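# Move square white-capped bottle from fridge to workbench

## Task

Remove the square bottle with the white cap from the refrigerator (its left door is held open by a latch) and set it upright on the workbench. Everything else inside the refrigerator must stay where it was. The robot must not fall over or be left leaning; either of those means failure.

## Robot and tools

ROBOT. A LinearBot: a base that can drive in any direction, carrying a column roughly 1.7 m high. A carriage rides up and down the column (lift_m) and holds two identical arms, each with six joints and a two-finger gripper. The arm bases sit at about 0.57 m + lift_m above the floor, and parts of the carriage extend some 0.15 m lower. A hand can reach 0.78 m from its shoulder but only about 0.38 m below its arm base. The hand is about 0.16 m long and 0.1 m wide (0.14 m with the fingers open), and the fingertips taper to about 5 mm thick. Parked arm joints 1-6: 0, 0.05, 0.05, 1.45, 0, 0. Cameras: carriage_camera (fixed, forward, tilted about 20 degrees down), left_wrist_camera and right_wrist_camera (looking past the fingertips).

FRAMES. Base frame: origin on the floor below the base centre, x forward, y left, z up, metres. left_hand and right_hand report the point between the finger pads in this frame, plus quat_wxyz; the hand's z axis runs along the fingers and they open along its y axis. The odometry frame is the base frame at the start of the scene. base_odometry only counts wheel turns, so slip shows up as travel; heading is in rad, positive to the left.

move: a single action. Use "base" with exactly one key, each an offset relative to where the base currently is: translate_m (metres, forward +, -2 to 2), strafe_m (metres, left +, -2 to 2), or rotate_rad (radians, counter-clockwise +, -6.3 to 6.3). "joints" is one flat object of absolute targets, keyed by name. lift_m is 0 to 1 m. Ranges in rad: left_/right_joint1_rad -2.617 to 3.054 (turn about the vertical, 0 forward, + left); joint2 0 to 3.141 (shoulder: 0 back and level, 1.57 upright, 3.14 forward and level); joint3 0 to 3.141 (elbow: 0 folded, 3.14 straight); joint4 -1.57 to 1.57 (wrist pitch, + lifts the fingertips); joint5 -1.57 to 1.57 (wrist yaw, + turns the fingertips RIGHT); joint6 -2.094 to 2.094 (roll, + clockwise seen from the forearm). left_/right_gripper_m is the pad gap in metres, 0 to 0.093. Optional "speeds" caps top speeds: translate_m and strafe_m 0.02-0.5 m/s, rotate_rad 0.05-1.57 rad/s, lift_m 0.08-0.25 m/s. Optional min_time_s (0.1-8 s) sets a minimum duration for arm and gripper motions. "cameras" chooses which images are returned (omitted = all, [] = none). All motions start together. An action lasts at most 15 s, and a base move times out after 14 s. Out-of-range values are refused, and a refusal or a stop causes the remaining move/wait/finished_scene calls in that reply to be skipped. Unknown keys make the call invalid.

wait(seconds 0-10, cameras): commands nothing new and returns state and images. zoom_image(camera, region [x0,y0,x1,y1] in pixels, at most 504x504): gives a closer view of the latest image. read_manual: licence text only. finished_scene(scene): ends the scene for good, so the bottle must already be standing stable.

RESULTS. The "move" line reads done, or else the worst status. base_status/joint_status values: done; off_target (came to rest short of the target and may still be pushing); contact_stop or time_out (target dropped, now holding); not_followed (the arm command was withheld because the arms came too close to each other; to recover, first send one arm its current readings with joint1 turned away, then in a later call the other arm). on_its_own lists things the robot did without being commanded. motor_effort is a percentage, with the peak shown in brackets; if the lift effort keeps dropping while lowering, the hand or its load is resting on something. Joint torques wrap at ±28 N m for joints 1-3. Gripper: closing on nothing reads 0.000-0.002; gripping a hard object reads up to 5 mm narrower than the object. Commanding about 5 mm below the first-touch reading gives full force. To release, command well above the reading.

CAUTIONS. Hand readings can be wrong, usually higher than the true position, especially at long reach. About 1 kg makes a level hand sag 7-25 cm. Arms have no contact stop and will keep pushing. The base stops on contact but ignores the arms. Tipping risk rises with a high carriage, outstretched or loaded arms, pushing or pulling, and sudden stops; only the images reveal a lean. Never let the arms press or strike each other. Arms left extended heat up (a MOTOR HOT line appears at 75 °C; at 100 °C the arm goes limp and drops whatever it holds), so park them to cool. If the robot is pinned after a stop, back off about 0.2 m the way it came. Do not reverse under a table edge. Avoid drops, knocking other objects in the fridge, slamming, and hard pushes. While you think, the robot holds its last command.

Each tool is called after ">>>" in YAML: its name, and indented under it one key for each argument.

## Session

>>> move:

Scene clock: 0.00 s.
Joint torques (N m): no reading
base_odometry: x=+0.000 y=+0.000 heading=+0.000
base_status: not commanded
joint_positions: lift_m=+0.300 left_joint1_rad=-0.009 left_joint2_rad=+0.041 left_joint3_rad=+0.063 left_joint4_rad=+1.426 left_joint5_rad=-0.048 left_joint6_rad=+0.016 left_gripper_m=+0.09396 right_joint1_rad=-0.005 right_joint2_rad=+0.049 right_joint3_rad=+0.049 right_joint4_rad=+1.428 right_joint5_rad=-0.037 right_joint6_rad=+0.004 right_gripper_m=+0.09396
joint_status: not commanded
motor_effort: lift_m=+24 drive_wheels=+0
left_hand: x=+0.2631 y=+0.3097 z=+1.2857 quat_wxyz=(+0.998, -0.023, +0.062, +0.005) (m; base frame)
right_hand: x=+0.2693 y=-0.2956 z=+1.2820 quat_wxyz=(+0.997, -0.018, +0.072, +0.000) (m; base frame)
pictures: carriage_camera, left_wrist_camera, right_wrist_camera

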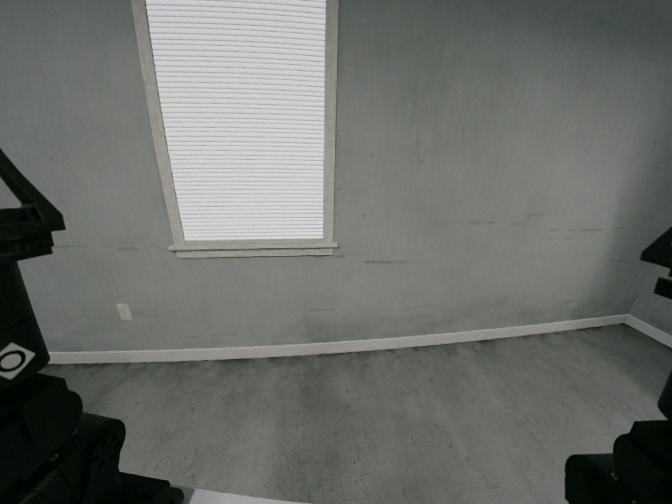

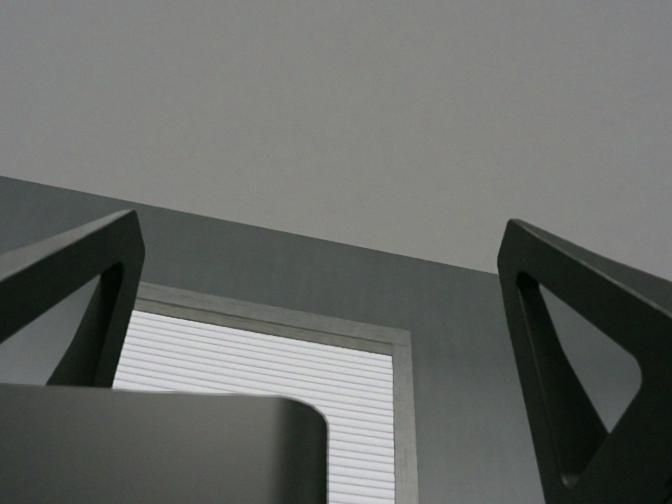

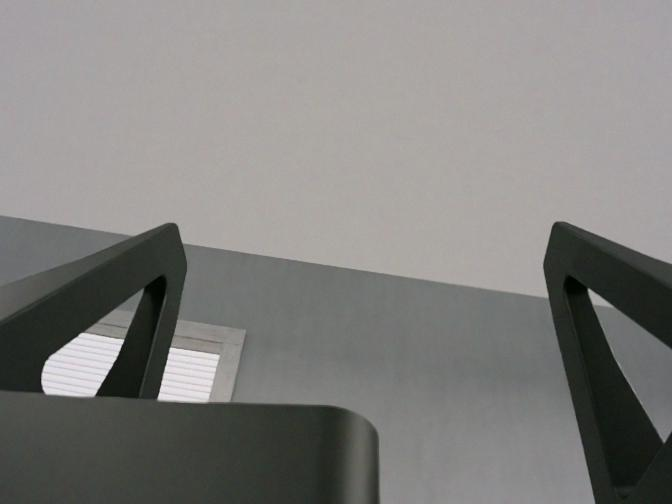

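>>> move:
  base: {"rotate_rad": 1.57}
  cameras: ["carriage_camera"]

>>> move:
  base: {"rotate_rad": 1.57}
  cameras: ["carriage_camera"]

>>> move:
  base: {"rotate_rad": 1.57}
  cameras: ["carriage_camera"]

Scene clock: 11.67 s.
Joint torques (N m): left_arm=[0.34 3.9 4.81 -0.07 0 0.01] | right_arm=[0.05 3.15 6.16 -0.15 0 -0.15]
move: done
base_odometry: x=+0.000 y=+0.000 heading=+1.570
base_status: done
joint_positions: lift_m=+0.300 left_joint1_rad=-0.009 left_joint2_rad=+0.041 left_joint3_rad=+0.063 left_joint4_rad=+1.424 left_joint5_rad=-0.048 left_joint6_rad=+0.016 left_gripper_m=+0.09397 right_joint1_rad=-0.005 right_joint2_rad=+0.049 right_joint3_rad=+0.049 right_joint4_rad=+1.426 right_joint5_rad=-0.037 right_joint6_rad=+0.004 right_gripper_m=+0.09397
joint_status: not commanded
motor_effort: lift_m=+24(24) drive_wheels=+3(12)
left_hand: x=+0.2634 y=+0.3097 z=+1.2857 quat_wxyz=(+0.998, -0.023, +0.063, +0.005) (m; base frame)
right_hand: x=+0.2700 y=-0.2956 z=+1.2819 quat_wxyz=(+0.997, -0.018, +0.073, +0.000) (m; base frame)
pictures: carriage_camera

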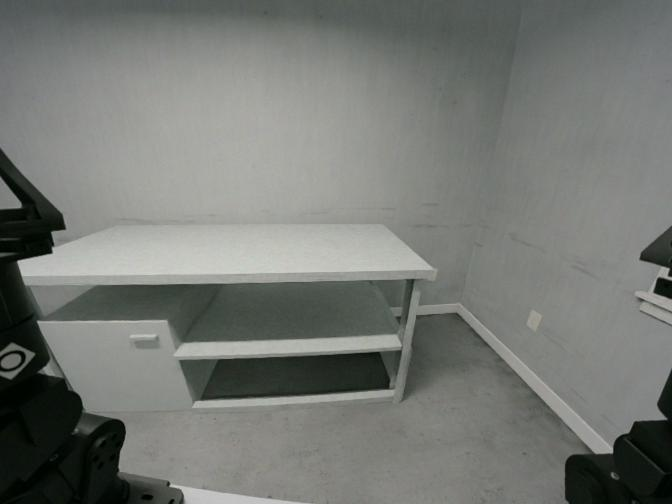

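Scene clock: 14.77 s.
Joint torques (N m): left_arm=[0.32 3.89 4.82 -0.07 0 0.01] | right_arm=[0.06 3.14 6.17 -0.14 0 -0.16]
move: done
base_odometry: x=+0.000 y=+0.000 heading=+3.139
base_status: done
joint_positions: lift_m=+0.300 left_joint1_rad=-0.009 left_joint2_rad=+0.041 left_joint3_rad=+0.063 left_joint4_rad=+1.424 left_joint5_rad=-0.048 left_joint6_rad=+0.016 left_gripper_m=+0.09398 right_joint1_rad=-0.005 right_joint2_rad=+0.049 right_joint3_rad=+0.049 right_joint4_rad=+1.425 right_joint5_rad=-0.037 right_joint6_rad=+0.004 right_gripper_m=+0.09398
joint_status: not commanded
motor_effort: lift_m=+24(24) drive_wheels=+5(13)
left_hand: x=+0.2635 y=+0.3097 z=+1.2857 quat_wxyz=(+0.998, -0.023, +0.063, +0.005) (m; base frame)
right_hand: x=+0.2702 y=-0.2956 z=+1.2819 quat_wxyz=(+0.997, -0.018, +0.073, +0.000) (m; base frame)
pictures: carriage_camera

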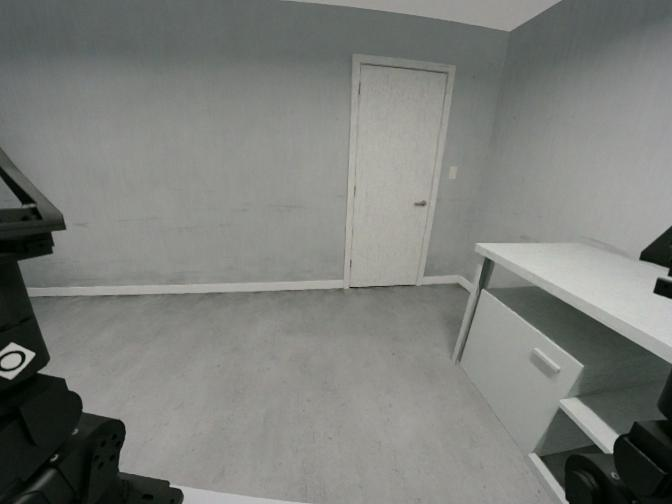

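Scene clock: 17.87 s.
Joint torques (N m): left_arm=[0.34 3.88 4.79 -0.07 -0.01 0.01] | right_arm=[0.03 3.15 6.16 -0.13 0.01 -0.16]
move: done
base_odometry: x=+0.000 y=+0.000 heading=-1.574
base_status: done
joint_positions: lift_m=+0.300 left_joint1_rad=-0.009 left_joint2_rad=+0.041 left_joint3_rad=+0.063 left_joint4_rad=+1.424 left_joint5_rad=-0.048 left_joint6_rad=+0.016 left_gripper_m=+0.09398 right_joint1_rad=-0.005 right_joint2_rad=+0.049 right_joint3_rad=+0.049 right_joint4_rad=+1.424 right_joint5_rad=-0.037 right_joint6_rad=+0.004 right_gripper_m=+0.09398
joint_status: not commanded
motor_effort: lift_m=+24(24) drive_wheels=+4(14)
left_hand: x=+0.2636 y=+0.3097 z=+1.2856 quat_wxyz=(+0.998, -0.023, +0.063, +0.005) (m; base frame)
right_hand: x=+0.2703 y=-0.2956 z=+1.2818 quat_wxyz=(+0.997, -0.018, +0.074, +0.001) (m; base frame)
pictures: carriage_camera

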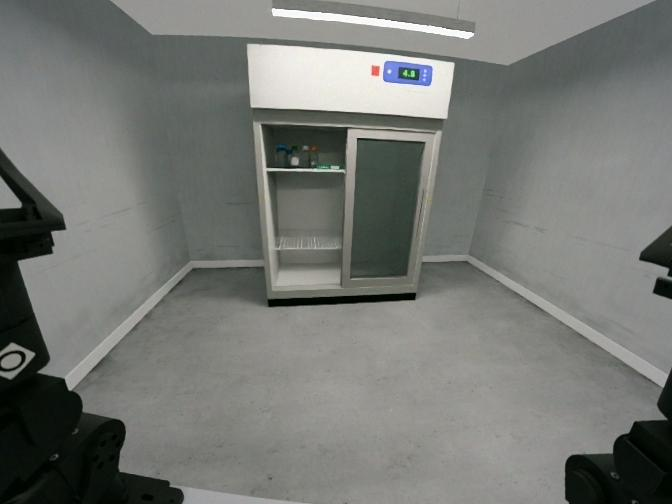

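>>> move:
  base: {"translate_m": 1.15}
  joints: {"lift_m": 0.5}
  cameras: ["carriage_camera"]

>>> zoom_image:
  camera: "carriage_camera"
  region: [140, 100, 400, 300]

Scene clock: 71.73 s.
Joint torques (N m): left_arm=[0.34 3.96 4.89 -0.04 0 0] | right_arm=[0.05 3.21 6.05 -0.16 0 -0.15]
move: done
base_odometry: x=-0.002 y=-1.150 heading=-1.573
base_status: done
joint_positions: lift_m=+0.500 left_joint1_rad=-0.009 left_joint2_rad=+0.041 left_joint3_rad=+0.063 left_joint4_rad=+1.424 left_joint5_rad=-0.048 left_joint6_rad=+0.016 left_gripper_m=+0.09398 right_joint1_rad=-0.005 right_joint2_rad=+0.049 right_joint3_rad=+0.049 right_joint4_rad=+1.426 right_joint5_rad=-0.037 right_joint6_rad=+0.004 right_gripper_m=+0.09398
joint_status: all done
motor_effort: lift_m=+26(31) drive_wheels=-3(21)
left_hand: x=+0.2635 y=+0.3097 z=+1.4855 quat_wxyz=(+0.998, -0.023, +0.063, +0.005) (m; base frame)
right_hand: x=+0.2698 y=-0.2956 z=+1.4817 quat_wxyz=(+0.997, -0.018, +0.073, +0.000) (m; base frame)
pictures: carriage_camera
camera_calibration:
carriage_camera: T_world_to_cam=[[0.0454457, -0.998547, 0.0289474, -0.0450972], [-0.353787, -0.0431872, -0.934329, 1.41557], [0.934221, 0.03222, -0.355235, 0.407627], [0, 0, 0, 1]] pos_world=[0.122044, 0.00296896, 1.46871]

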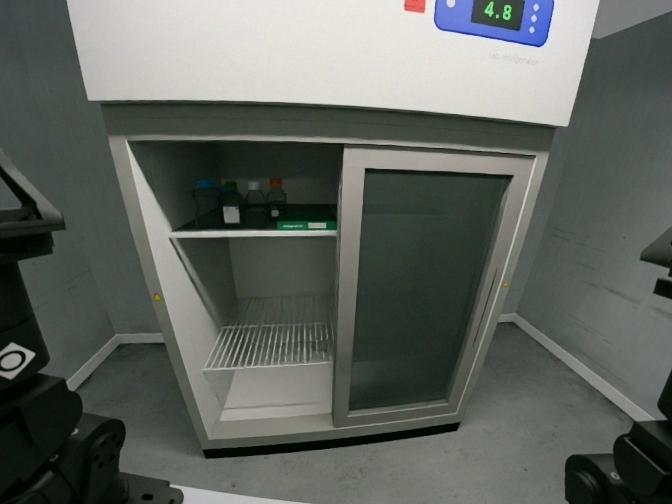

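Scaled by 1.938 from the camera's 672x504 image, which has a finer 960x720 frame.

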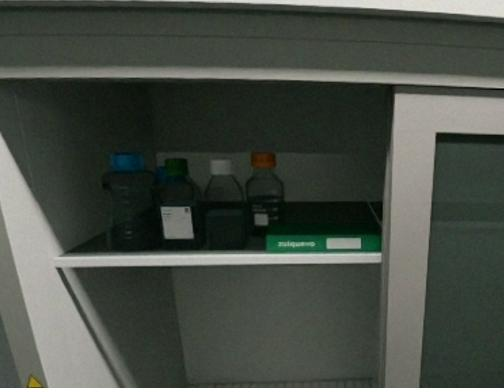

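>>> move:
  base: {"translate_m": 0.28}
  joints: {"lift_m": 0.55, "left_joint1_rad": 0, "left_joint2_rad": 1.0, "left_joint3_rad": 0.5, "left_joint4_rad": 0.5, "left_joint5_rad": 0, "left_joint6_rad": 0, "left_gripper_m": 0.075}
  cameras: []

>>> move:
  base: {"strafe_m": 0.09}
  cameras: ["carriage_camera", "left_wrist_camera"]

>>> zoom_image:
  camera: "carriage_camera"
  region: [100, 80, 400, 300]

Scene clock: 139.83 s.
Joint torques (N m): left_arm=[0.76 -2.99 8.96 2.24 0.07 -0.1] | right_arm=[0.06 3.15 6.13 -0.14 0 -0.15]
move: done
base_odometry: x=-0.003 y=-1.430 heading=-1.573
base_status: done
joint_positions: lift_m=+0.550 left_joint1_rad=-0.005 left_joint2_rad=+1.002 left_joint3_rad=+0.465 left_joint4_rad=+0.505 left_joint5_rad=-0.010 left_joint6_rad=+0.009 left_gripper_m=+0.07514 right_joint1_rad=-0.005 right_joint2_rad=+0.049 right_joint3_rad=+0.049 right_joint4_rad=+1.426 right_joint5_rad=-0.037 right_joint6_rad=+0.004 right_gripper_m=+0.09398
joint_status: all done
motor_effort: lift_m=+26(31) drive_wheels=-2(17)
left_hand: x=+0.5976 y=+0.3015 z=+1.3562 quat_wxyz=(+0.695, +0.002, +0.719, +0.005) (m; base frame)
right_hand: x=+0.2699 y=-0.2956 z=+1.5317 quat_wxyz=(+0.997, -0.018, +0.073, +0.000) (m; base frame)
pictures: none
No camera images: "cameras" was empty.

Scene clock: 141.63 s.
Joint torques (N m): left_arm=[0.7 -2.95 8.69 2.23 0.04 -0.09] | right_arm=[0.13 3.11 6.16 -0.15 0.01 -0.15]
move: done
base_odometry: x=+0.087 y=-1.430 heading=-1.573
base_status: done
joint_positions: lift_m=+0.550 left_joint1_rad=-0.004 left_joint2_rad=+1.002 left_joint3_rad=+0.467 left_joint4_rad=+0.504 left_joint5_rad=-0.007 left_joint6_rad=+0.009 left_gripper_m=+0.07514 right_joint1_rad=-0.006 right_joint2_rad=+0.049 right_joint3_rad=+0.049 right_joint4_rad=+1.426 right_joint5_rad=-0.037 right_joint6_rad=+0.004 right_gripper_m=+0.09398
joint_status: not commanded
motor_effort: lift_m=+26(26) drive_wheels=-1(12)
left_hand: x=+0.5978 y=+0.3015 z=+1.3573 quat_wxyz=(+0.696, +0.002, +0.718, +0.004) (m; base frame)
right_hand: x=+0.2700 y=-0.2956 z=+1.5317 quat_wxyz=(+0.997, -0.018, +0.073, +0.000) (m; base frame)
pictures: carriage_camera, left_wrist_camera
camera_calibration:
carriage_camera: T_world_to_cam=[[0.0454457, -0.998547, 0.0289474, -0.0465443], [-0.353787, -0.0431872, -0.934329, 1.46228], [0.934221, 0.03222, -0.355235, 0.425386], [0, 0, 0, 1]] pos_world=[0.122044, 0.00296896, 1.51871]
left_wrist_camera: T_world_to_cam=[[0.0091902, -0.999698, 0.0228042, 0.263678], [-0.630774, -0.0234913, -0.775611, 1.43629], [0.775912, -0.00725631, -0.630799, 0.517842], [0, 0, 0, 1]] pos_world=[0.501751, 0.301096, 1.43464]

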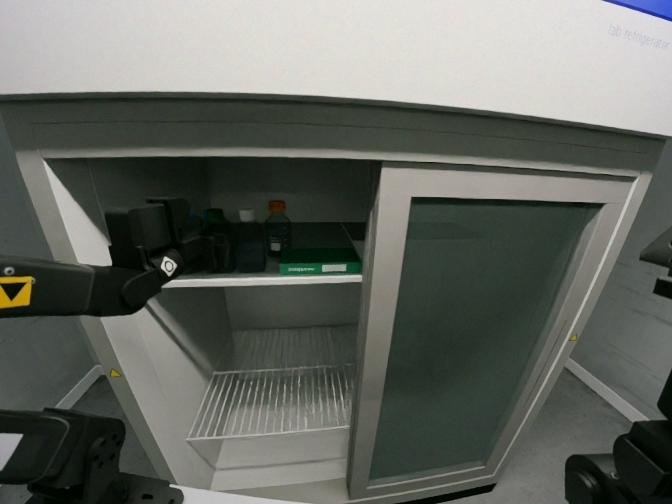

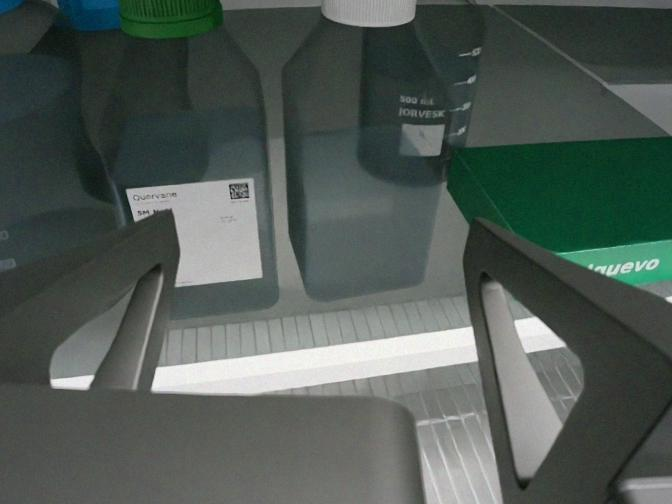

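Scaled by 1.680 from the camera's 672x504 image, which has a finer 960x720 frame.

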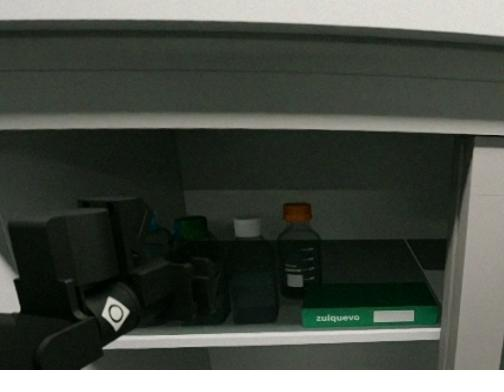

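>>> move:
  base: {"strafe_m": -0.016}
  joints: {"lift_m": 0.57, "left_gripper_m": 0.07}
  cameras: []

>>> move:
  base: {"translate_m": 0.14}
  speeds: {"translate_m": 0.15}
  cameras: ["carriage_camera", "left_wrist_camera"]

>>> zoom_image:
  camera: "carriage_camera"
  region: [120, 140, 320, 300]

Scene clock: 244.47 s.
Joint torques (N m): left_arm=[0.66 -2.86 7.86 2.28 0.04 -0.1] | right_arm=[0.03 3.15 6.17 -0.17 0.01 -0.15]
move: done
base_odometry: x=+0.071 y=-1.430 heading=-1.573
base_status: done
joint_positions: lift_m=+0.570 left_joint1_rad=-0.004 left_joint2_rad=+1.002 left_joint3_rad=+0.478 left_joint4_rad=+0.500 left_joint5_rad=-0.007 left_joint6_rad=+0.008 left_gripper_m=+0.07015 right_joint1_rad=-0.005 right_joint2_rad=+0.049 right_joint3_rad=+0.049 right_joint4_rad=+1.426 right_joint5_rad=-0.037 right_joint6_rad=+0.004 right_gripper_m=+0.09398
joint_status: all done
motor_effort: lift_m=+25(31) drive_wheels=-2(10)
left_hand: x=+0.5986 y=+0.3014 z=+1.3818 quat_wxyz=(+0.699, +0.002, +0.715, +0.004) (m; base frame)
right_hand: x=+0.2700 y=-0.2956 z=+1.5517 quat_wxyz=(+0.997, -0.018, +0.073, +0.000) (m; base frame)
pictures: none
No camera images: "cameras" was empty.

Scene clock: 246.37 s.
Joint torques (N m): left_arm=[0.68 -2.92 7.8 2.28 0.04 -0.09] | right_arm=[0.08 3.17 6.17 -0.16 0 -0.15]
move: done
base_odometry: x=+0.071 y=-1.570 heading=-1.573
base_status: done
joint_positions: lift_m=+0.570 left_joint1_rad=-0.004 left_joint2_rad=+1.002 left_joint3_rad=+0.478 left_joint4_rad=+0.500 left_joint5_rad=-0.007 left_joint6_rad=+0.008 left_gripper_m=+0.07015 right_joint1_rad=-0.005 right_joint2_rad=+0.049 right_joint3_rad=+0.049 right_joint4_rad=+1.427 right_joint5_rad=-0.037 right_joint6_rad=+0.004 right_gripper_m=+0.09398
joint_status: not commanded
motor_effort: lift_m=+25(25) drive_wheels=+7(10)
left_hand: x=+0.5986 y=+0.3014 z=+1.3818 quat_wxyz=(+0.699, +0.002, +0.715, +0.004) (m; base frame)
right_hand: x=+0.2697 y=-0.2956 z=+1.5518 quat_wxyz=(+0.997, -0.018, +0.072, +0.000) (m; base frame)
pictures: carriage_camera, left_wrist_camera
camera_calibration:
carriage_camera: T_world_to_cam=[[0.0454457, -0.998547, 0.0289474, -0.047124], [-0.353787, -0.0431872, -0.934329, 1.48099], [0.934221, 0.03222, -0.355235, 0.4325], [0, 0, 0, 1]] pos_world=[0.122044, 0.00296896, 1.53873]
left_wrist_camera: T_world_to_cam=[[0.00865221, -0.999691, 0.0232905, 0.262691], [-0.625144, -0.0235863, -0.780153, 1.45874], [0.780461, -0.00780985, -0.625155, 0.522275], [0, 0, 0, 1]] pos_world=[0.502036, 0.301095, 1.45843]

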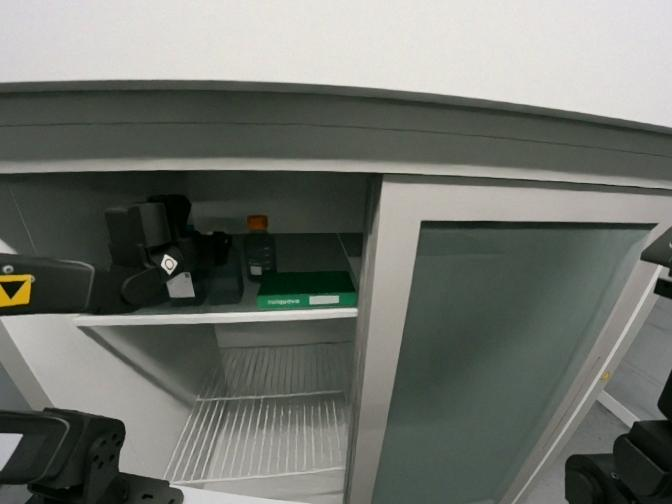

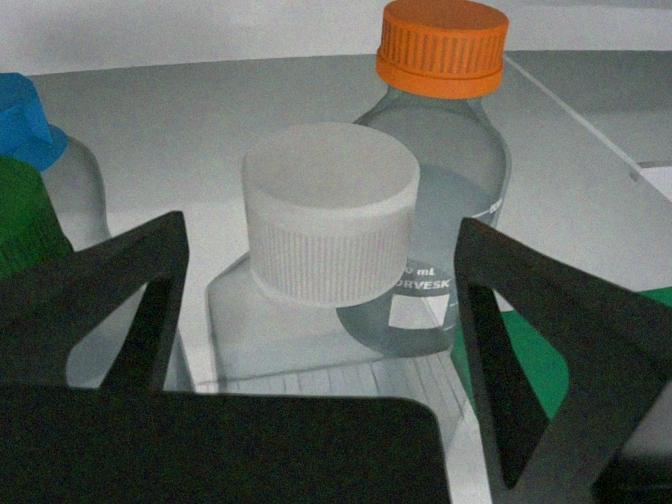

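Scaled by 2.520 from the camera's 672x504 image, which has a finer 960x720 frame.

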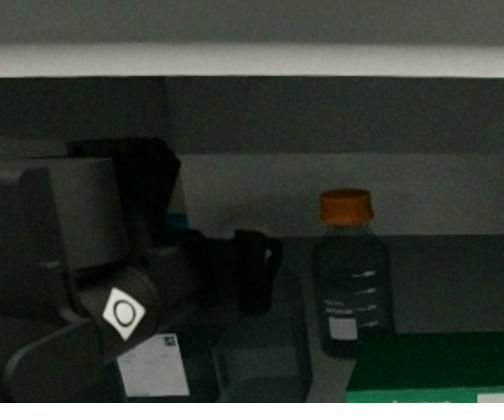

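>>> move:
  base: {"translate_m": 0.033}
  joints: {"lift_m": 0.562}
  speeds: {"translate_m": 0.08}
  cameras: []

>>> move:
  joints: {"left_gripper_m": 0.038}
  min_time_s: 2
  cameras: ["carriage_camera", "left_wrist_camera"]

Scene clock: 272.90 s.
Joint torques (N m): left_arm=[0.64 -2.88 7.79 2.26 0.01 -0.09] | right_arm=[0.06 3.17 6.16 -0.17 0.01 -0.15]
move: done
base_odometry: x=+0.072 y=-1.603 heading=-1.572
base_status: done
joint_positions: lift_m=+0.562 left_joint1_rad=-0.004 left_joint2_rad=+1.001 left_joint3_rad=+0.479 left_joint4_rad=+0.501 left_joint5_rad=-0.003 left_joint6_rad=+0.008 left_gripper_m=+0.07014 right_joint1_rad=-0.005 right_joint2_rad=+0.049 right_joint3_rad=+0.049 right_joint4_rad=+1.428 right_joint5_rad=-0.037 right_joint6_rad=+0.004 right_gripper_m=+0.09398
joint_status: all done
motor_effort: lift_m=+21(22) drive_wheels=-1(13)
left_hand: x=+0.5985 y=+0.3008 z=+1.3754 quat_wxyz=(+0.700, +0.003, +0.714, +0.003) (m; base frame)
right_hand: x=+0.2694 y=-0.2956 z=+1.5443 quat_wxyz=(+0.997, -0.018, +0.072, +0.000) (m; base frame)
pictures: none
No camera images: "cameras" was empty.

Scene clock: 275.20 s.
Joint torques (N m): left_arm=[0.7 -2.85 7.64 1.92 -0.08 0.08] | right_arm=[0.06 3.17 6.17 -0.18 0.01 -0.15]
move: done
base_odometry: x=+0.072 y=-1.603 heading=-1.572
base_status: not commanded
joint_positions: lift_m=+0.562 left_joint1_rad=-0.004 left_joint2_rad=+1.001 left_joint3_rad=+0.481 left_joint4_rad=+0.530 left_joint5_rad=+0.004 left_joint6_rad=-0.008 left_gripper_m=+0.04152 right_joint1_rad=-0.005 right_joint2_rad=+0.049 right_joint3_rad=+0.049 right_joint4_rad=+1.428 right_joint5_rad=-0.037 right_joint6_rad=+0.004 right_gripper_m=+0.09398
joint_status: all done
motor_effort: lift_m=+21(21) drive_wheels=-4(6)
left_hand: x=+0.5987 y=+0.2994 z=+1.3833 quat_wxyz=(+0.711, +0.000, +0.704, -0.006) (m; base frame)
right_hand: x=+0.2694 y=-0.2956 z=+1.5443 quat_wxyz=(+0.997, -0.018, +0.072, +0.000) (m; base frame)
pictures: carriage_camera, left_wrist_camera
camera_calibration:
carriage_camera: T_world_to_cam=[[0.0454457, -0.998547, 0.0289474, -0.0469077], [-0.353787, -0.0431872, -0.934329, 1.474], [0.934221, 0.03222, -0.355235, 0.429844], [0, 0, 0, 1]] pos_world=[0.122044, 0.00296896, 1.53126]
left_wrist_camera: T_world_to_cam=[[-0.00374305, -0.999178, 0.0403656, 0.244334], [-0.598957, -0.030084, -0.800216, 1.47396], [0.800772, -0.0271725, -0.598352, 0.479734], [0, 0, 0, 1]] pos_world=[0.499594, 0.301512, 1.45667]

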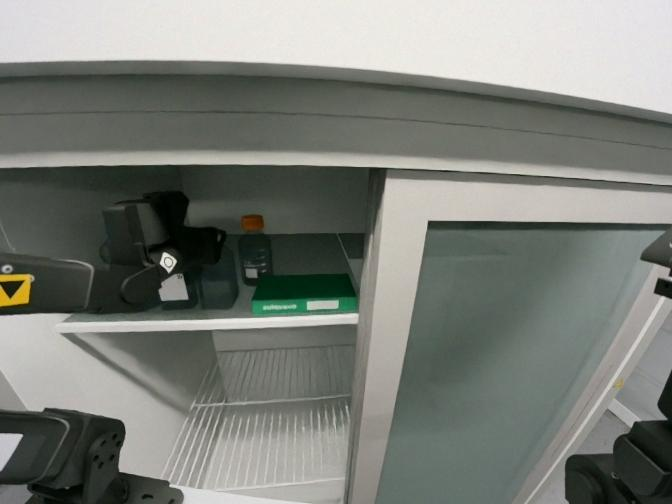

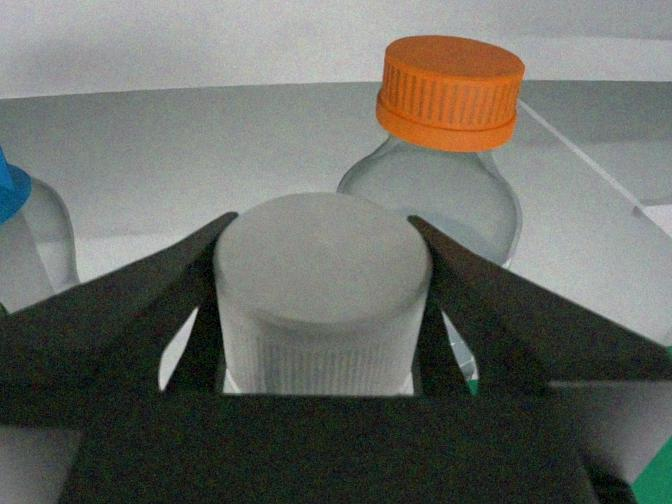

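>>> move:
  joints: {"lift_m": 0.592, "left_gripper_m": 0.032}
  speeds: {"lift_m": 0.08}
  cameras: ["carriage_camera", "left_wrist_camera"]

>>> zoom_image:
  camera: "carriage_camera"
  region: [120, 180, 320, 340]

Scene clock: 294.97 s.
Joint torques (N m): left_arm=[0.68 -3.86 7.62 3.11 -0.08 0.09] | right_arm=[0.08 3.19 6.19 -0.18 0.01 -0.15]
move: off_target
base_odometry: x=+0.072 y=-1.603 heading=-1.572
base_status: not commanded
joint_positions: lift_m=+0.592 left_joint1_rad=-0.004 left_joint2_rad=+1.011 left_joint3_rad=+0.481 left_joint4_rad=+0.432 left_joint5_rad=+0.004 left_joint6_rad=-0.008 left_gripper_m=+0.04103 right_joint1_rad=-0.005 right_joint2_rad=+0.049 right_joint3_rad=+0.049 right_joint4_rad=+1.428 right_joint5_rad=-0.037 right_joint6_rad=+0.004 right_gripper_m=+0.09398
joint_status: left_gripper_m off_target (ended at +0.04103, target +0.03200); the others done
motor_effort: lift_m=+26(31) drive_wheels=-4(6)
left_hand: x=+0.5991 y=+0.2995 z=+1.3850 quat_wxyz=(+0.671, +0.000, +0.741, -0.006) (m; base frame)
right_hand: x=+0.2694 y=-0.2956 z=+1.5737 quat_wxyz=(+0.997, -0.018, +0.072, +0.000) (m; base frame)
pictures: carriage_camera, left_wrist_camera
camera_calibration:
carriage_camera: T_world_to_cam=[[0.0454457, -0.998547, 0.0289474, -0.0477586], [-0.353787, -0.0431872, -0.934329, 1.50147], [0.934221, 0.03222, -0.355235, 0.440287], [0, 0, 0, 1]] pos_world=[0.122044, 0.00296896, 1.56065]
left_wrist_camera: T_world_to_cam=[[0.0010138, -0.999197, 0.0400466, 0.24193], [-0.682238, -0.0299704, -0.730516, 1.42885], [0.73113, -0.0265807, -0.681721, 0.637432], [0, 0, 0, 1]] pos_world=[0.508524, 0.301503, 1.46866]

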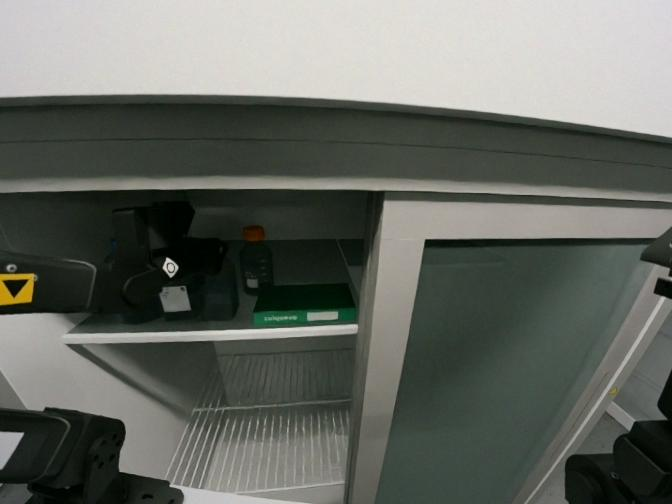

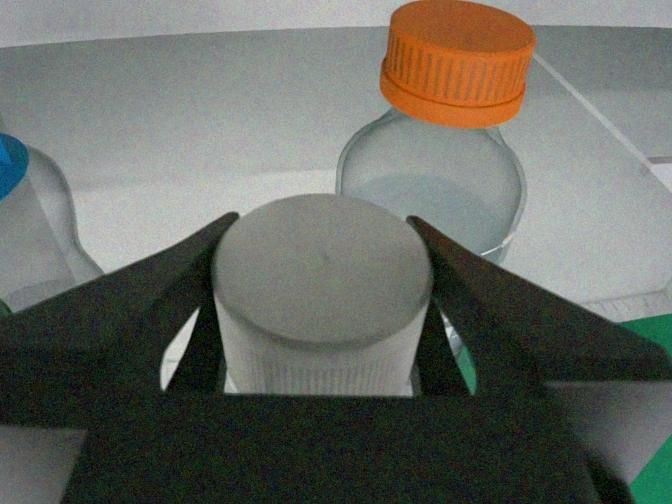

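Scaled by 2.520 from the camera's 672x504 image, which has a finer 960x720 frame.

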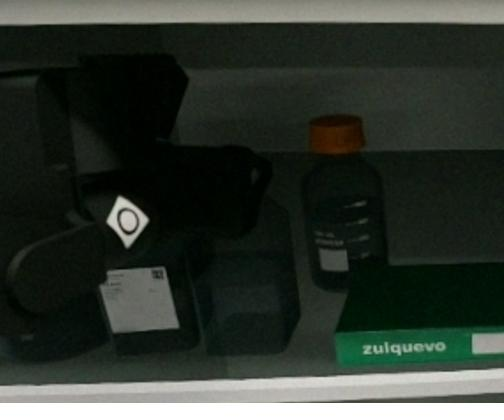

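>>> move:
  joints: {"lift_m": 0.60, "left_joint4_rad": 0.62}
  speeds: {"lift_m": 0.08}
  min_time_s: 1.5
  cameras: ["carriage_camera", "left_wrist_camera"]

>>> zoom_image:
  camera: "carriage_camera"
  region: [120, 180, 320, 340]

Scene clock: 310.13 s.
Joint torques (N m): left_arm=[0.66 -4.05 7.66 3.55 -0.08 0.08] | right_arm=[0.08 3.17 6.16 -0.18 0.01 -0.15]
move: off_target
base_odometry: x=+0.072 y=-1.603 heading=-1.572
base_status: not commanded
joint_positions: lift_m=+0.600 left_joint1_rad=-0.004 left_joint2_rad=+1.014 left_joint3_rad=+0.481 left_joint4_rad=+0.510 left_joint5_rad=+0.004 left_joint6_rad=-0.008 left_gripper_m=+0.04103 right_joint1_rad=-0.005 right_joint2_rad=+0.049 right_joint3_rad=+0.049 right_joint4_rad=+1.427 right_joint5_rad=-0.037 right_joint6_rad=+0.004 right_gripper_m=+0.09398
joint_status: left_joint4_rad off_target (ended at +0.510, target +0.620); the others done
motor_effort: lift_m=+26(33) drive_wheels=+1(6)
left_hand: x=+0.6006 y=+0.2995 z=+1.4113 quat_wxyz=(+0.699, +0.000, +0.715, -0.006) (m; base frame)
right_hand: x=+0.2695 y=-0.2956 z=+1.5817 quat_wxyz=(+0.997, -0.018, +0.072, +0.000) (m; base frame)
pictures: carriage_camera, left_wrist_camera
camera_calibration:
carriage_camera: T_world_to_cam=[[0.0454457, -0.998547, 0.0289474, -0.0479896], [-0.353787, -0.0431872, -0.934329, 1.50892], [0.934221, 0.03222, -0.355235, 0.443121], [0, 0, 0, 1]] pos_world=[0.122044, 0.00296896, 1.56863]
left_wrist_camera: T_world_to_cam=[[-0.00203818, -0.999185, 0.0403222, 0.242308], [-0.624871, -0.0302081, -0.780143, 1.48479], [0.780725, -0.0267862, -0.6243, 0.543497], [0, 0, 0, 1]] pos_world=[0.503974, 0.301522, 1.48788]

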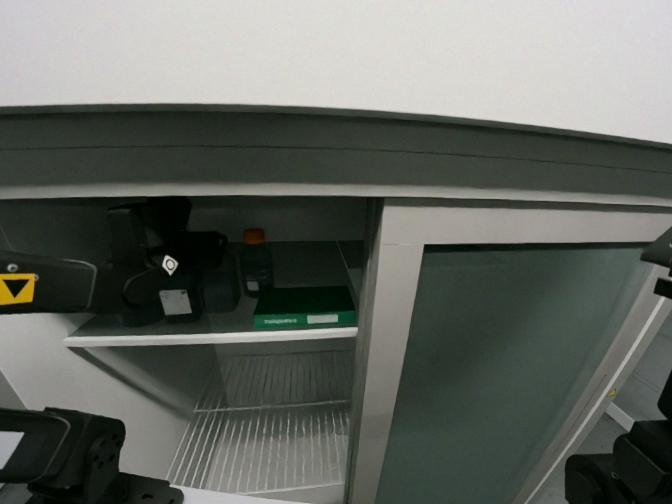

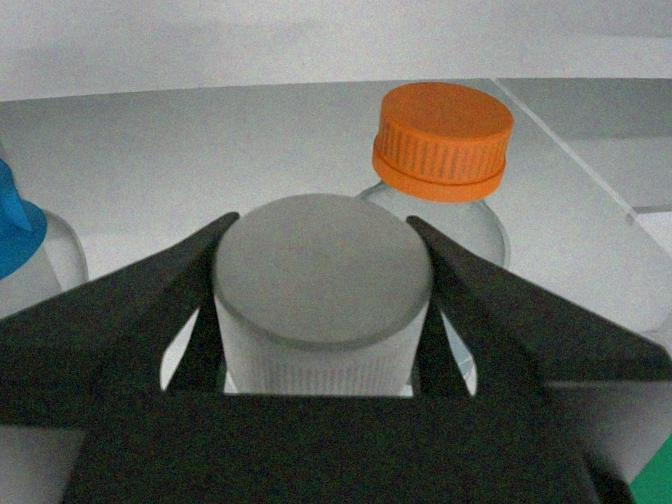

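Scaled by 2.520 from the camera's 672x504 image, which has a finer 960x720 frame.

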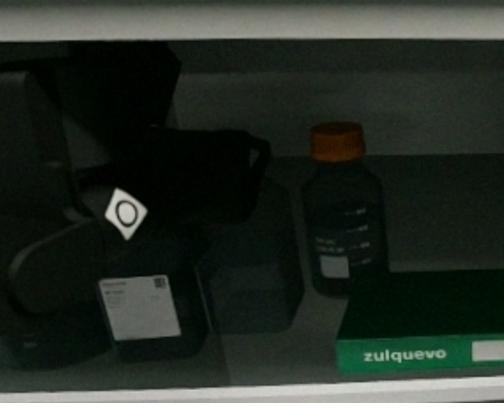

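>>> move:
  joints: {"lift_m": 0.589}
  speeds: {"lift_m": 0.08}
  cameras: []

>>> move:
  base: {"translate_m": -0.2}
  speeds: {"translate_m": 0.12}
  cameras: ["carriage_camera"]

>>> zoom_image:
  camera: "carriage_camera"
  region: [100, 160, 340, 350]

Scene clock: 333.57 s.
Joint torques (N m): left_arm=[0.66 -4.48 7.66 3.48 -0.08 0.09] | right_arm=[0.08 3.17 6.2 -0.2 0 -0.15]
move: done
base_odometry: x=+0.072 y=-1.603 heading=-1.572
base_status: not commanded
joint_positions: lift_m=+0.589 left_joint1_rad=-0.004 left_joint2_rad=+1.017 left_joint3_rad=+0.481 left_joint4_rad=+0.515 left_joint5_rad=+0.004 left_joint6_rad=-0.008 left_gripper_m=+0.04103 right_joint1_rad=-0.005 right_joint2_rad=+0.049 right_joint3_rad=+0.049 right_joint4_rad=+1.427 right_joint5_rad=-0.037 right_joint6_rad=+0.004 right_gripper_m=+0.09398
joint_status: all done
motor_effort: lift_m=+22(22) drive_wheels=-3(5)
left_hand: x=+0.6012 y=+0.2995 z=+1.4009 quat_wxyz=(+0.700, +0.000, +0.715, -0.006) (m; base frame)
right_hand: x=+0.2695 y=-0.2956 z=+1.5712 quat_wxyz=(+0.997, -0.018, +0.072, +0.000) (m; base frame)
pictures: none
No camera images: "cameras" was empty.

Scene clock: 336.00 s.
Joint torques (N m): left_arm=[0.72 -4.42 7.61 3.47 -0.08 0.09] | right_arm=[0.06 3.18 6.15 -0.18 0 -0.15]
move: done
base_odometry: x=+0.072 y=-1.403 heading=-1.572
base_status: done
joint_positions: lift_m=+0.589 left_joint1_rad=-0.004 left_joint2_rad=+1.017 left_joint3_rad=+0.481 left_joint4_rad=+0.516 left_joint5_rad=+0.004 left_joint6_rad=-0.008 left_gripper_m=+0.04103 right_joint1_rad=-0.005 right_joint2_rad=+0.049 right_joint3_rad=+0.049 right_joint4_rad=+1.427 right_joint5_rad=-0.037 right_joint6_rad=+0.004 right_gripper_m=+0.09398
joint_status: not commanded
motor_effort: lift_m=+22(22) drive_wheels=-1(12)
left_hand: x=+0.6012 y=+0.2995 z=+1.4012 quat_wxyz=(+0.700, +0.000, +0.714, -0.006) (m; base frame)
right_hand: x=+0.2697 y=-0.2956 z=+1.5712 quat_wxyz=(+0.997, -0.018, +0.072, +0.000) (m; base frame)
pictures: carriage_camera
camera_calibration:
carriage_camera: T_world_to_cam=[[0.0454457, -0.998547, 0.0289474, -0.0476868], [-0.353787, -0.0431872, -0.934329, 1.49915], [0.934221, 0.03222, -0.355235, 0.439406], [0, 0, 0, 1]] pos_world=[0.122044, 0.00296896, 1.55817]

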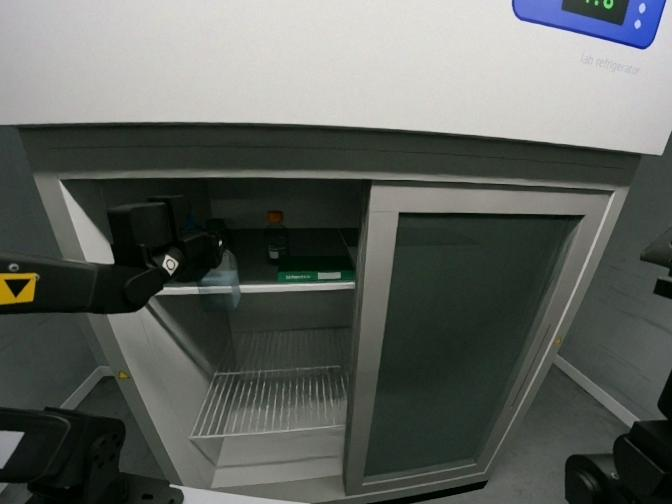

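Scaled by 2.100 from the camera's 672x504 image, which has a finer 960x720 frame.

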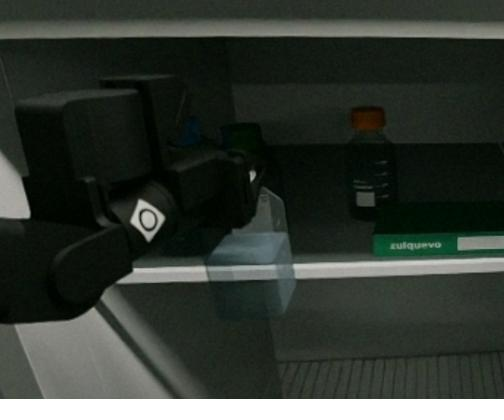

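>>> move:
  base: {"translate_m": -0.75}
  joints: {"lift_m": 0.35}
  speeds: {"translate_m": 0.3, "lift_m": 0.12}
  cameras: []

>>> move:
  base: {"rotate_rad": 3.14}
  speeds: {"rotate_rad": 0.8}
  cameras: []

>>> move:
  base: {"translate_m": 0.6}
  speeds: {"translate_m": 0.3}
  cameras: ["carriage_camera", "left_wrist_camera"]

Scene clock: 369.80 s.
Joint torques (N m): left_arm=[0.68 -4.38 7.72 3.49 -0.08 0.09] | right_arm=[0.06 3.17 6.13 -0.17 0.01 -0.15]
move: done
base_odometry: x=+0.073 y=-0.653 heading=-1.572
base_status: done
joint_positions: lift_m=+0.350 left_joint1_rad=-0.004 left_joint2_rad=+1.017 left_joint3_rad=+0.481 left_joint4_rad=+0.515 left_joint5_rad=+0.004 left_joint6_rad=-0.008 left_gripper_m=+0.04103 right_joint1_rad=-0.005 right_joint2_rad=+0.049 right_joint3_rad=+0.049 right_joint4_rad=+1.427 right_joint5_rad=-0.037 right_joint6_rad=+0.004 right_gripper_m=+0.09398
joint_status: all done
motor_effort: lift_m=+22(23) drive_wheels=-2(12)
left_hand: x=+0.6012 y=+0.2995 z=+1.1619 quat_wxyz=(+0.700, +0.000, +0.715, -0.006) (m; base frame)
right_hand: x=+0.2697 y=-0.2956 z=+1.3322 quat_wxyz=(+0.997, -0.018, +0.072, +0.000) (m; base frame)
pictures: none
No camera images: "cameras" was empty.

Scene clock: 375.03 s.
Joint torques (N m): left_arm=[0.42 -4.37 7.65 3.49 -0.04 0.06] | right_arm=[0.09 3.17 6.16 -0.16 0.01 -0.15]
move: done
base_odometry: x=+0.073 y=-0.653 heading=+1.568
base_status: done
joint_positions: lift_m=+0.350 left_joint1_rad=-0.001 left_joint2_rad=+1.017 left_joint3_rad=+0.481 left_joint4_rad=+0.515 left_joint5_rad=+0.001 left_joint6_rad=-0.006 left_gripper_m=+0.04102 right_joint1_rad=-0.005 right_joint2_rad=+0.049 right_joint3_rad=+0.049 right_joint4_rad=+1.427 right_joint5_rad=-0.037 right_joint6_rad=+0.004 right_gripper_m=+0.09400
joint_status: not commanded
motor_effort: lift_m=+22(22) drive_wheels=+3(13)
left_hand: x=+0.6012 y=+0.3011 z=+1.1619 quat_wxyz=(+0.700, -0.001, +0.715, -0.003) (m; base frame)
right_hand: x=+0.2697 y=-0.2956 z=+1.3322 quat_wxyz=(+0.997, -0.018, +0.072, +0.000) (m; base frame)
pictures: none
No camera images: "cameras" was empty.

Scene clock: 378.60 s.
Joint torques (N m): left_arm=[0.46 -4.36 7.56 3.48 -0.04 0.06] | right_arm=[0.05 3.17 6.16 -0.16 0.01 -0.15]
move: done
base_odometry: x=+0.074 y=-0.053 heading=+1.569
base_status: done
joint_positions: lift_m=+0.350 left_joint1_rad=-0.001 left_joint2_rad=+1.017 left_joint3_rad=+0.481 left_joint4_rad=+0.516 left_joint5_rad=+0.001 left_joint6_rad=-0.006 left_gripper_m=+0.04102 right_joint1_rad=-0.005 right_joint2_rad=+0.049 right_joint3_rad=+0.049 right_joint4_rad=+1.427 right_joint5_rad=-0.037 right_joint6_rad=+0.004 right_gripper_m=+0.09400
joint_status: not commanded
motor_effort: lift_m=+22(22) drive_wheels=-7(19)
left_hand: x=+0.6012 y=+0.3011 z=+1.1621 quat_wxyz=(+0.700, -0.001, +0.714, -0.003) (m; base frame)
right_hand: x=+0.2696 y=-0.2956 z=+1.3322 quat_wxyz=(+0.997, -0.018, +0.072, +0.000) (m; base frame)
pictures: carriage_camera, left_wrist_camera
camera_calibration:
carriage_camera: T_world_to_cam=[[0.0454457, -0.998547, 0.0289474, -0.0407686], [-0.353787, -0.0431872, -0.934329, 1.27585], [0.934221, 0.03222, -0.355235, 0.354507], [0, 0, 0, 1]] pos_world=[0.122044, 0.00296896, 1.31918]
left_wrist_camera: T_world_to_cam=[[0.00392072, -0.999271, 0.0379705, 0.253106], [-0.622886, -0.0321453, -0.781652, 1.29187], [0.782303, -0.0205866, -0.622558, 0.382678], [0, 0, 0, 1]] pos_world=[0.504326, 0.302327, 1.23842]

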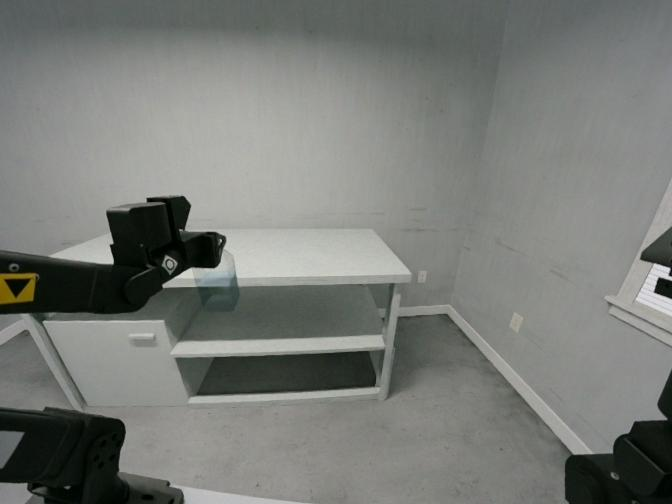

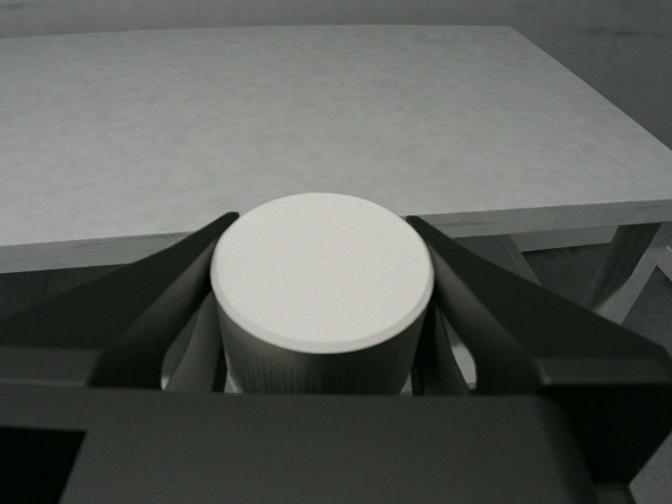

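>>> move:
  base: {"translate_m": 0.56}
  joints: {"lift_m": 0.3}
  speeds: {"translate_m": 0.25, "lift_m": 0.08}
  cameras: ["carriage_camera"]

>>> zoom_image:
  camera: "carriage_camera"
  region: [80, 180, 380, 400]

Scene clock: 413.23 s.
Joint torques (N m): left_arm=[0.42 -4.38 7.66 3.48 -0.04 0.06] | right_arm=[0.08 3.11 6.2 -0.17 0 -0.16]
move: done
MOTOR HOT: joint 4 (wrist pitch) of the left arm reports 75 °C; the controller stops that arm at 100 °C. To cool a motor, set the load down, stop pushing, or move to a pose that needs little force.
base_odometry: x=+0.075 y=+0.507 heading=+1.569
base_status: done
joint_positions: lift_m=+0.300 left_joint1_rad=-0.001 left_joint2_rad=+1.017 left_joint3_rad=+0.481 left_joint4_rad=+0.516 left_joint5_rad=+0.001 left_joint6_rad=-0.006 left_gripper_m=+0.04102 right_joint1_rad=-0.005 right_joint2_rad=+0.049 right_joint3_rad=+0.049 right_joint4_rad=+1.427 right_joint5_rad=-0.037 right_joint6_rad=+0.004 right_gripper_m=+0.09400
joint_status: all done
motor_effort: lift_m=+22(22) drive_wheels=-4(17)
left_hand: x=+0.6012 y=+0.3011 z=+1.1121 quat_wxyz=(+0.700, -0.001, +0.714, -0.003) (m; base frame)
right_hand: x=+0.2695 y=-0.2956 z=+1.2823 quat_wxyz=(+0.997, -0.018, +0.072, +0.000) (m; base frame)
pictures: carriage_camera
camera_calibration:
carriage_camera: T_world_to_cam=[[0.0454457, -0.998547, 0.0289474, -0.0393217], [-0.353787, -0.0431872, -0.934329, 1.22915], [0.934221, 0.03222, -0.355235, 0.336751], [0, 0, 0, 1]] pos_world=[0.122044, 0.00296896, 1.2692]

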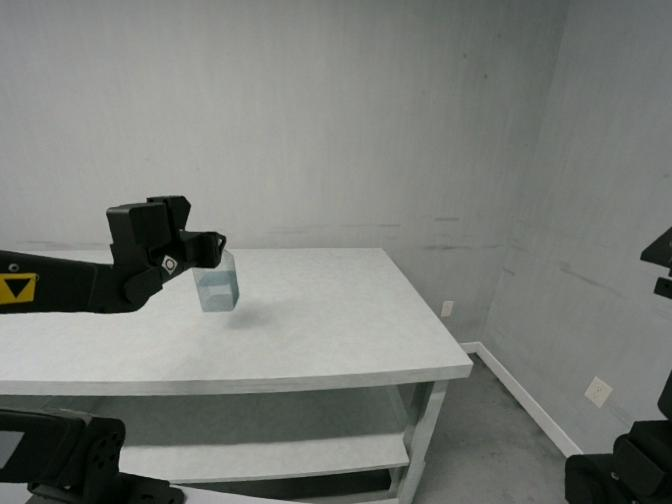

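Scaled by 1.680 from the camera's 672x504 image, which has a finer 960x720 frame.

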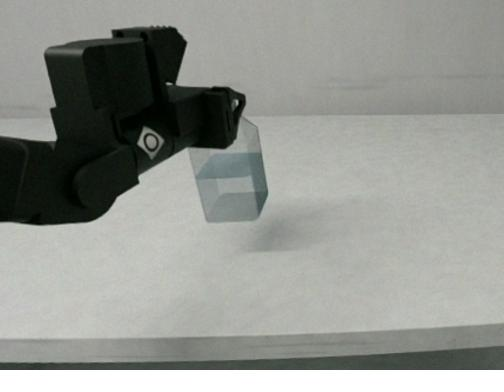

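>>> move:
  joints: {"lift_m": 0.225}
  speeds: {"lift_m": 0.1}
  cameras: []

>>> move:
  joints: {"lift_m": 0.21}
  speeds: {"lift_m": 0.08}
  cameras: []

>>> move:
  joints: {"lift_m": 0.2}
  speeds: {"lift_m": 0.08}
  cameras: ["carriage_camera"]

>>> zoom_image:
  camera: "carriage_camera"
  region: [80, 180, 380, 400]

Scene clock: 431.83 s.
Joint torques (N m): left_arm=[0.44 -4.38 7.66 3.48 -0.04 0.06] | right_arm=[0.08 3.19 6.16 -0.17 0.01 -0.15]
move: done
MOTOR HOT: still on. Joint 4 (wrist pitch) of the left arm reports 77 °C.
base_odometry: x=+0.075 y=+0.507 heading=+1.569
base_status: not commanded
joint_positions: lift_m=+0.225 left_joint1_rad=-0.001 left_joint2_rad=+1.017 left_joint3_rad=+0.481 left_joint4_rad=+0.516 left_joint5_rad=+0.001 left_joint6_rad=-0.006 left_gripper_m=+0.04102 right_joint1_rad=-0.005 right_joint2_rad=+0.049 right_joint3_rad=+0.049 right_joint4_rad=+1.427 right_joint5_rad=-0.037 right_joint6_rad=+0.004 right_gripper_m=+0.09400
joint_status: all done
motor_effort: lift_m=+22(24) drive_wheels=-4(9)
left_hand: x=+0.6012 y=+0.3011 z=+1.0371 quat_wxyz=(+0.700, -0.001, +0.714, -0.003) (m; base frame)
right_hand: x=+0.2695 y=-0.2956 z=+1.2072 quat_wxyz=(+0.997, -0.018, +0.072, +0.000) (m; base frame)
pictures: none
No camera images: "cameras" was empty.

Scene clock: 432.40 s.
Joint torques (N m): left_arm=[0.46 -4.25 7.64 2.97 -0.04 0.05] | right_arm=[0.08 3.22 6.13 -0.17 0.01 -0.15]
move: done
MOTOR HOT: still on. Joint 4 (wrist pitch) of the left arm reports 76 °C.
base_odometry: x=+0.075 y=+0.507 heading=+1.569
base_status: not commanded
joint_positions: lift_m=+0.210 left_joint1_rad=-0.001 left_joint2_rad=+1.016 left_joint3_rad=+0.481 left_joint4_rad=+0.559 left_joint5_rad=+0.001 left_joint6_rad=-0.005 left_gripper_m=+0.04102 right_joint1_rad=-0.005 right_joint2_rad=+0.049 right_joint3_rad=+0.049 right_joint4_rad=+1.427 right_joint5_rad=-0.037 right_joint6_rad=+0.004 right_gripper_m=+0.09400
joint_status: all done
on_its_own: left_joint4_rad moved +0.043 toward your old target +0.620
motor_effort: lift_m=+21(22) drive_wheels=+4(8)
left_hand: x=+0.6009 y=+0.3011 z=+1.0333 quat_wxyz=(+0.716, -0.001, +0.698, -0.002) (m; base frame)
right_hand: x=+0.2695 y=-0.2956 z=+1.1923 quat_wxyz=(+0.997, -0.018, +0.072, +0.000) (m; base frame)
pictures: none
No camera images: "cameras" was empty.

Scene clock: 432.90 s.
Joint torques (N m): left_arm=[0.46 -3.43 7.58 2.61 -0.04 0.04] | right_arm=[0.06 3.15 6.15 -0.18 0 -0.15]
move: done
MOTOR HOT: still on. Joint 4 (wrist pitch) of the left arm reports 76 °C.
base_odometry: x=+0.075 y=+0.507 heading=+1.569
base_status: not commanded
joint_positions: lift_m=+0.200 left_joint1_rad=-0.001 left_joint2_rad=+1.007 left_joint3_rad=+0.481 left_joint4_rad=+0.588 left_joint5_rad=+0.001 left_joint6_rad=-0.004 left_gripper_m=+0.04102 right_joint1_rad=-0.005 right_joint2_rad=+0.049 right_joint3_rad=+0.049 right_joint4_rad=+1.427 right_joint5_rad=-0.037 right_joint6_rad=+0.004 right_gripper_m=+0.09400
joint_status: all done
motor_effort: lift_m=+21(22) drive_wheels=+6(8)
left_hand: x=+0.5992 y=+0.3011 z=+1.0335 quat_wxyz=(+0.729, -0.001, +0.685, -0.002) (m; base frame)
right_hand: x=+0.2695 y=-0.2956 z=+1.1824 quat_wxyz=(+0.997, -0.018, +0.072, +0.000) (m; base frame)
pictures: carriage_camera
camera_calibration:
carriage_camera: T_world_to_cam=[[0.0454457, -0.998547, 0.0289474, -0.03643], [-0.353787, -0.0431872, -0.934329, 1.13582], [0.934221, 0.03222, -0.355235, 0.301265], [0, 0, 0, 1]] pos_world=[0.122044, 0.00296896, 1.1693]

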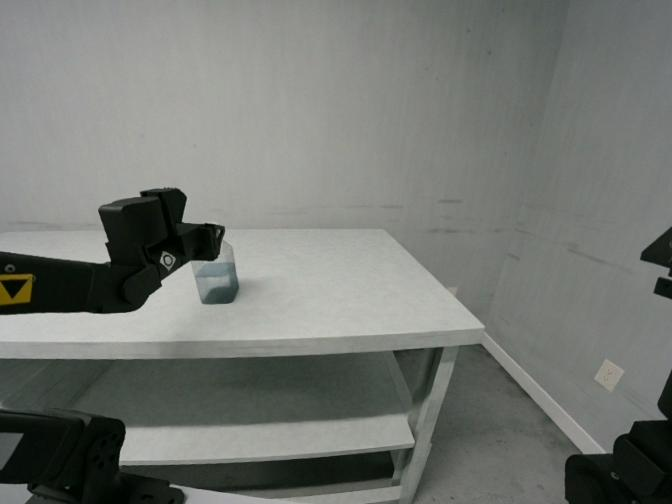

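Scaled by 1.680 from the camera's 672x504 image, which has a finer 960x720 frame.

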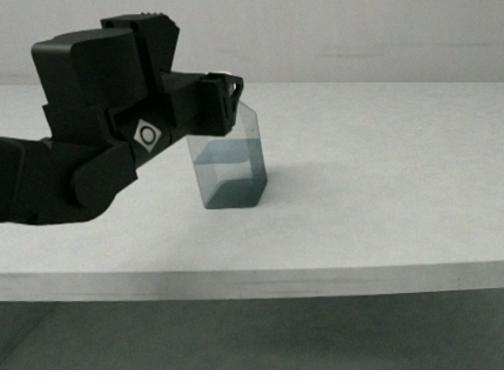

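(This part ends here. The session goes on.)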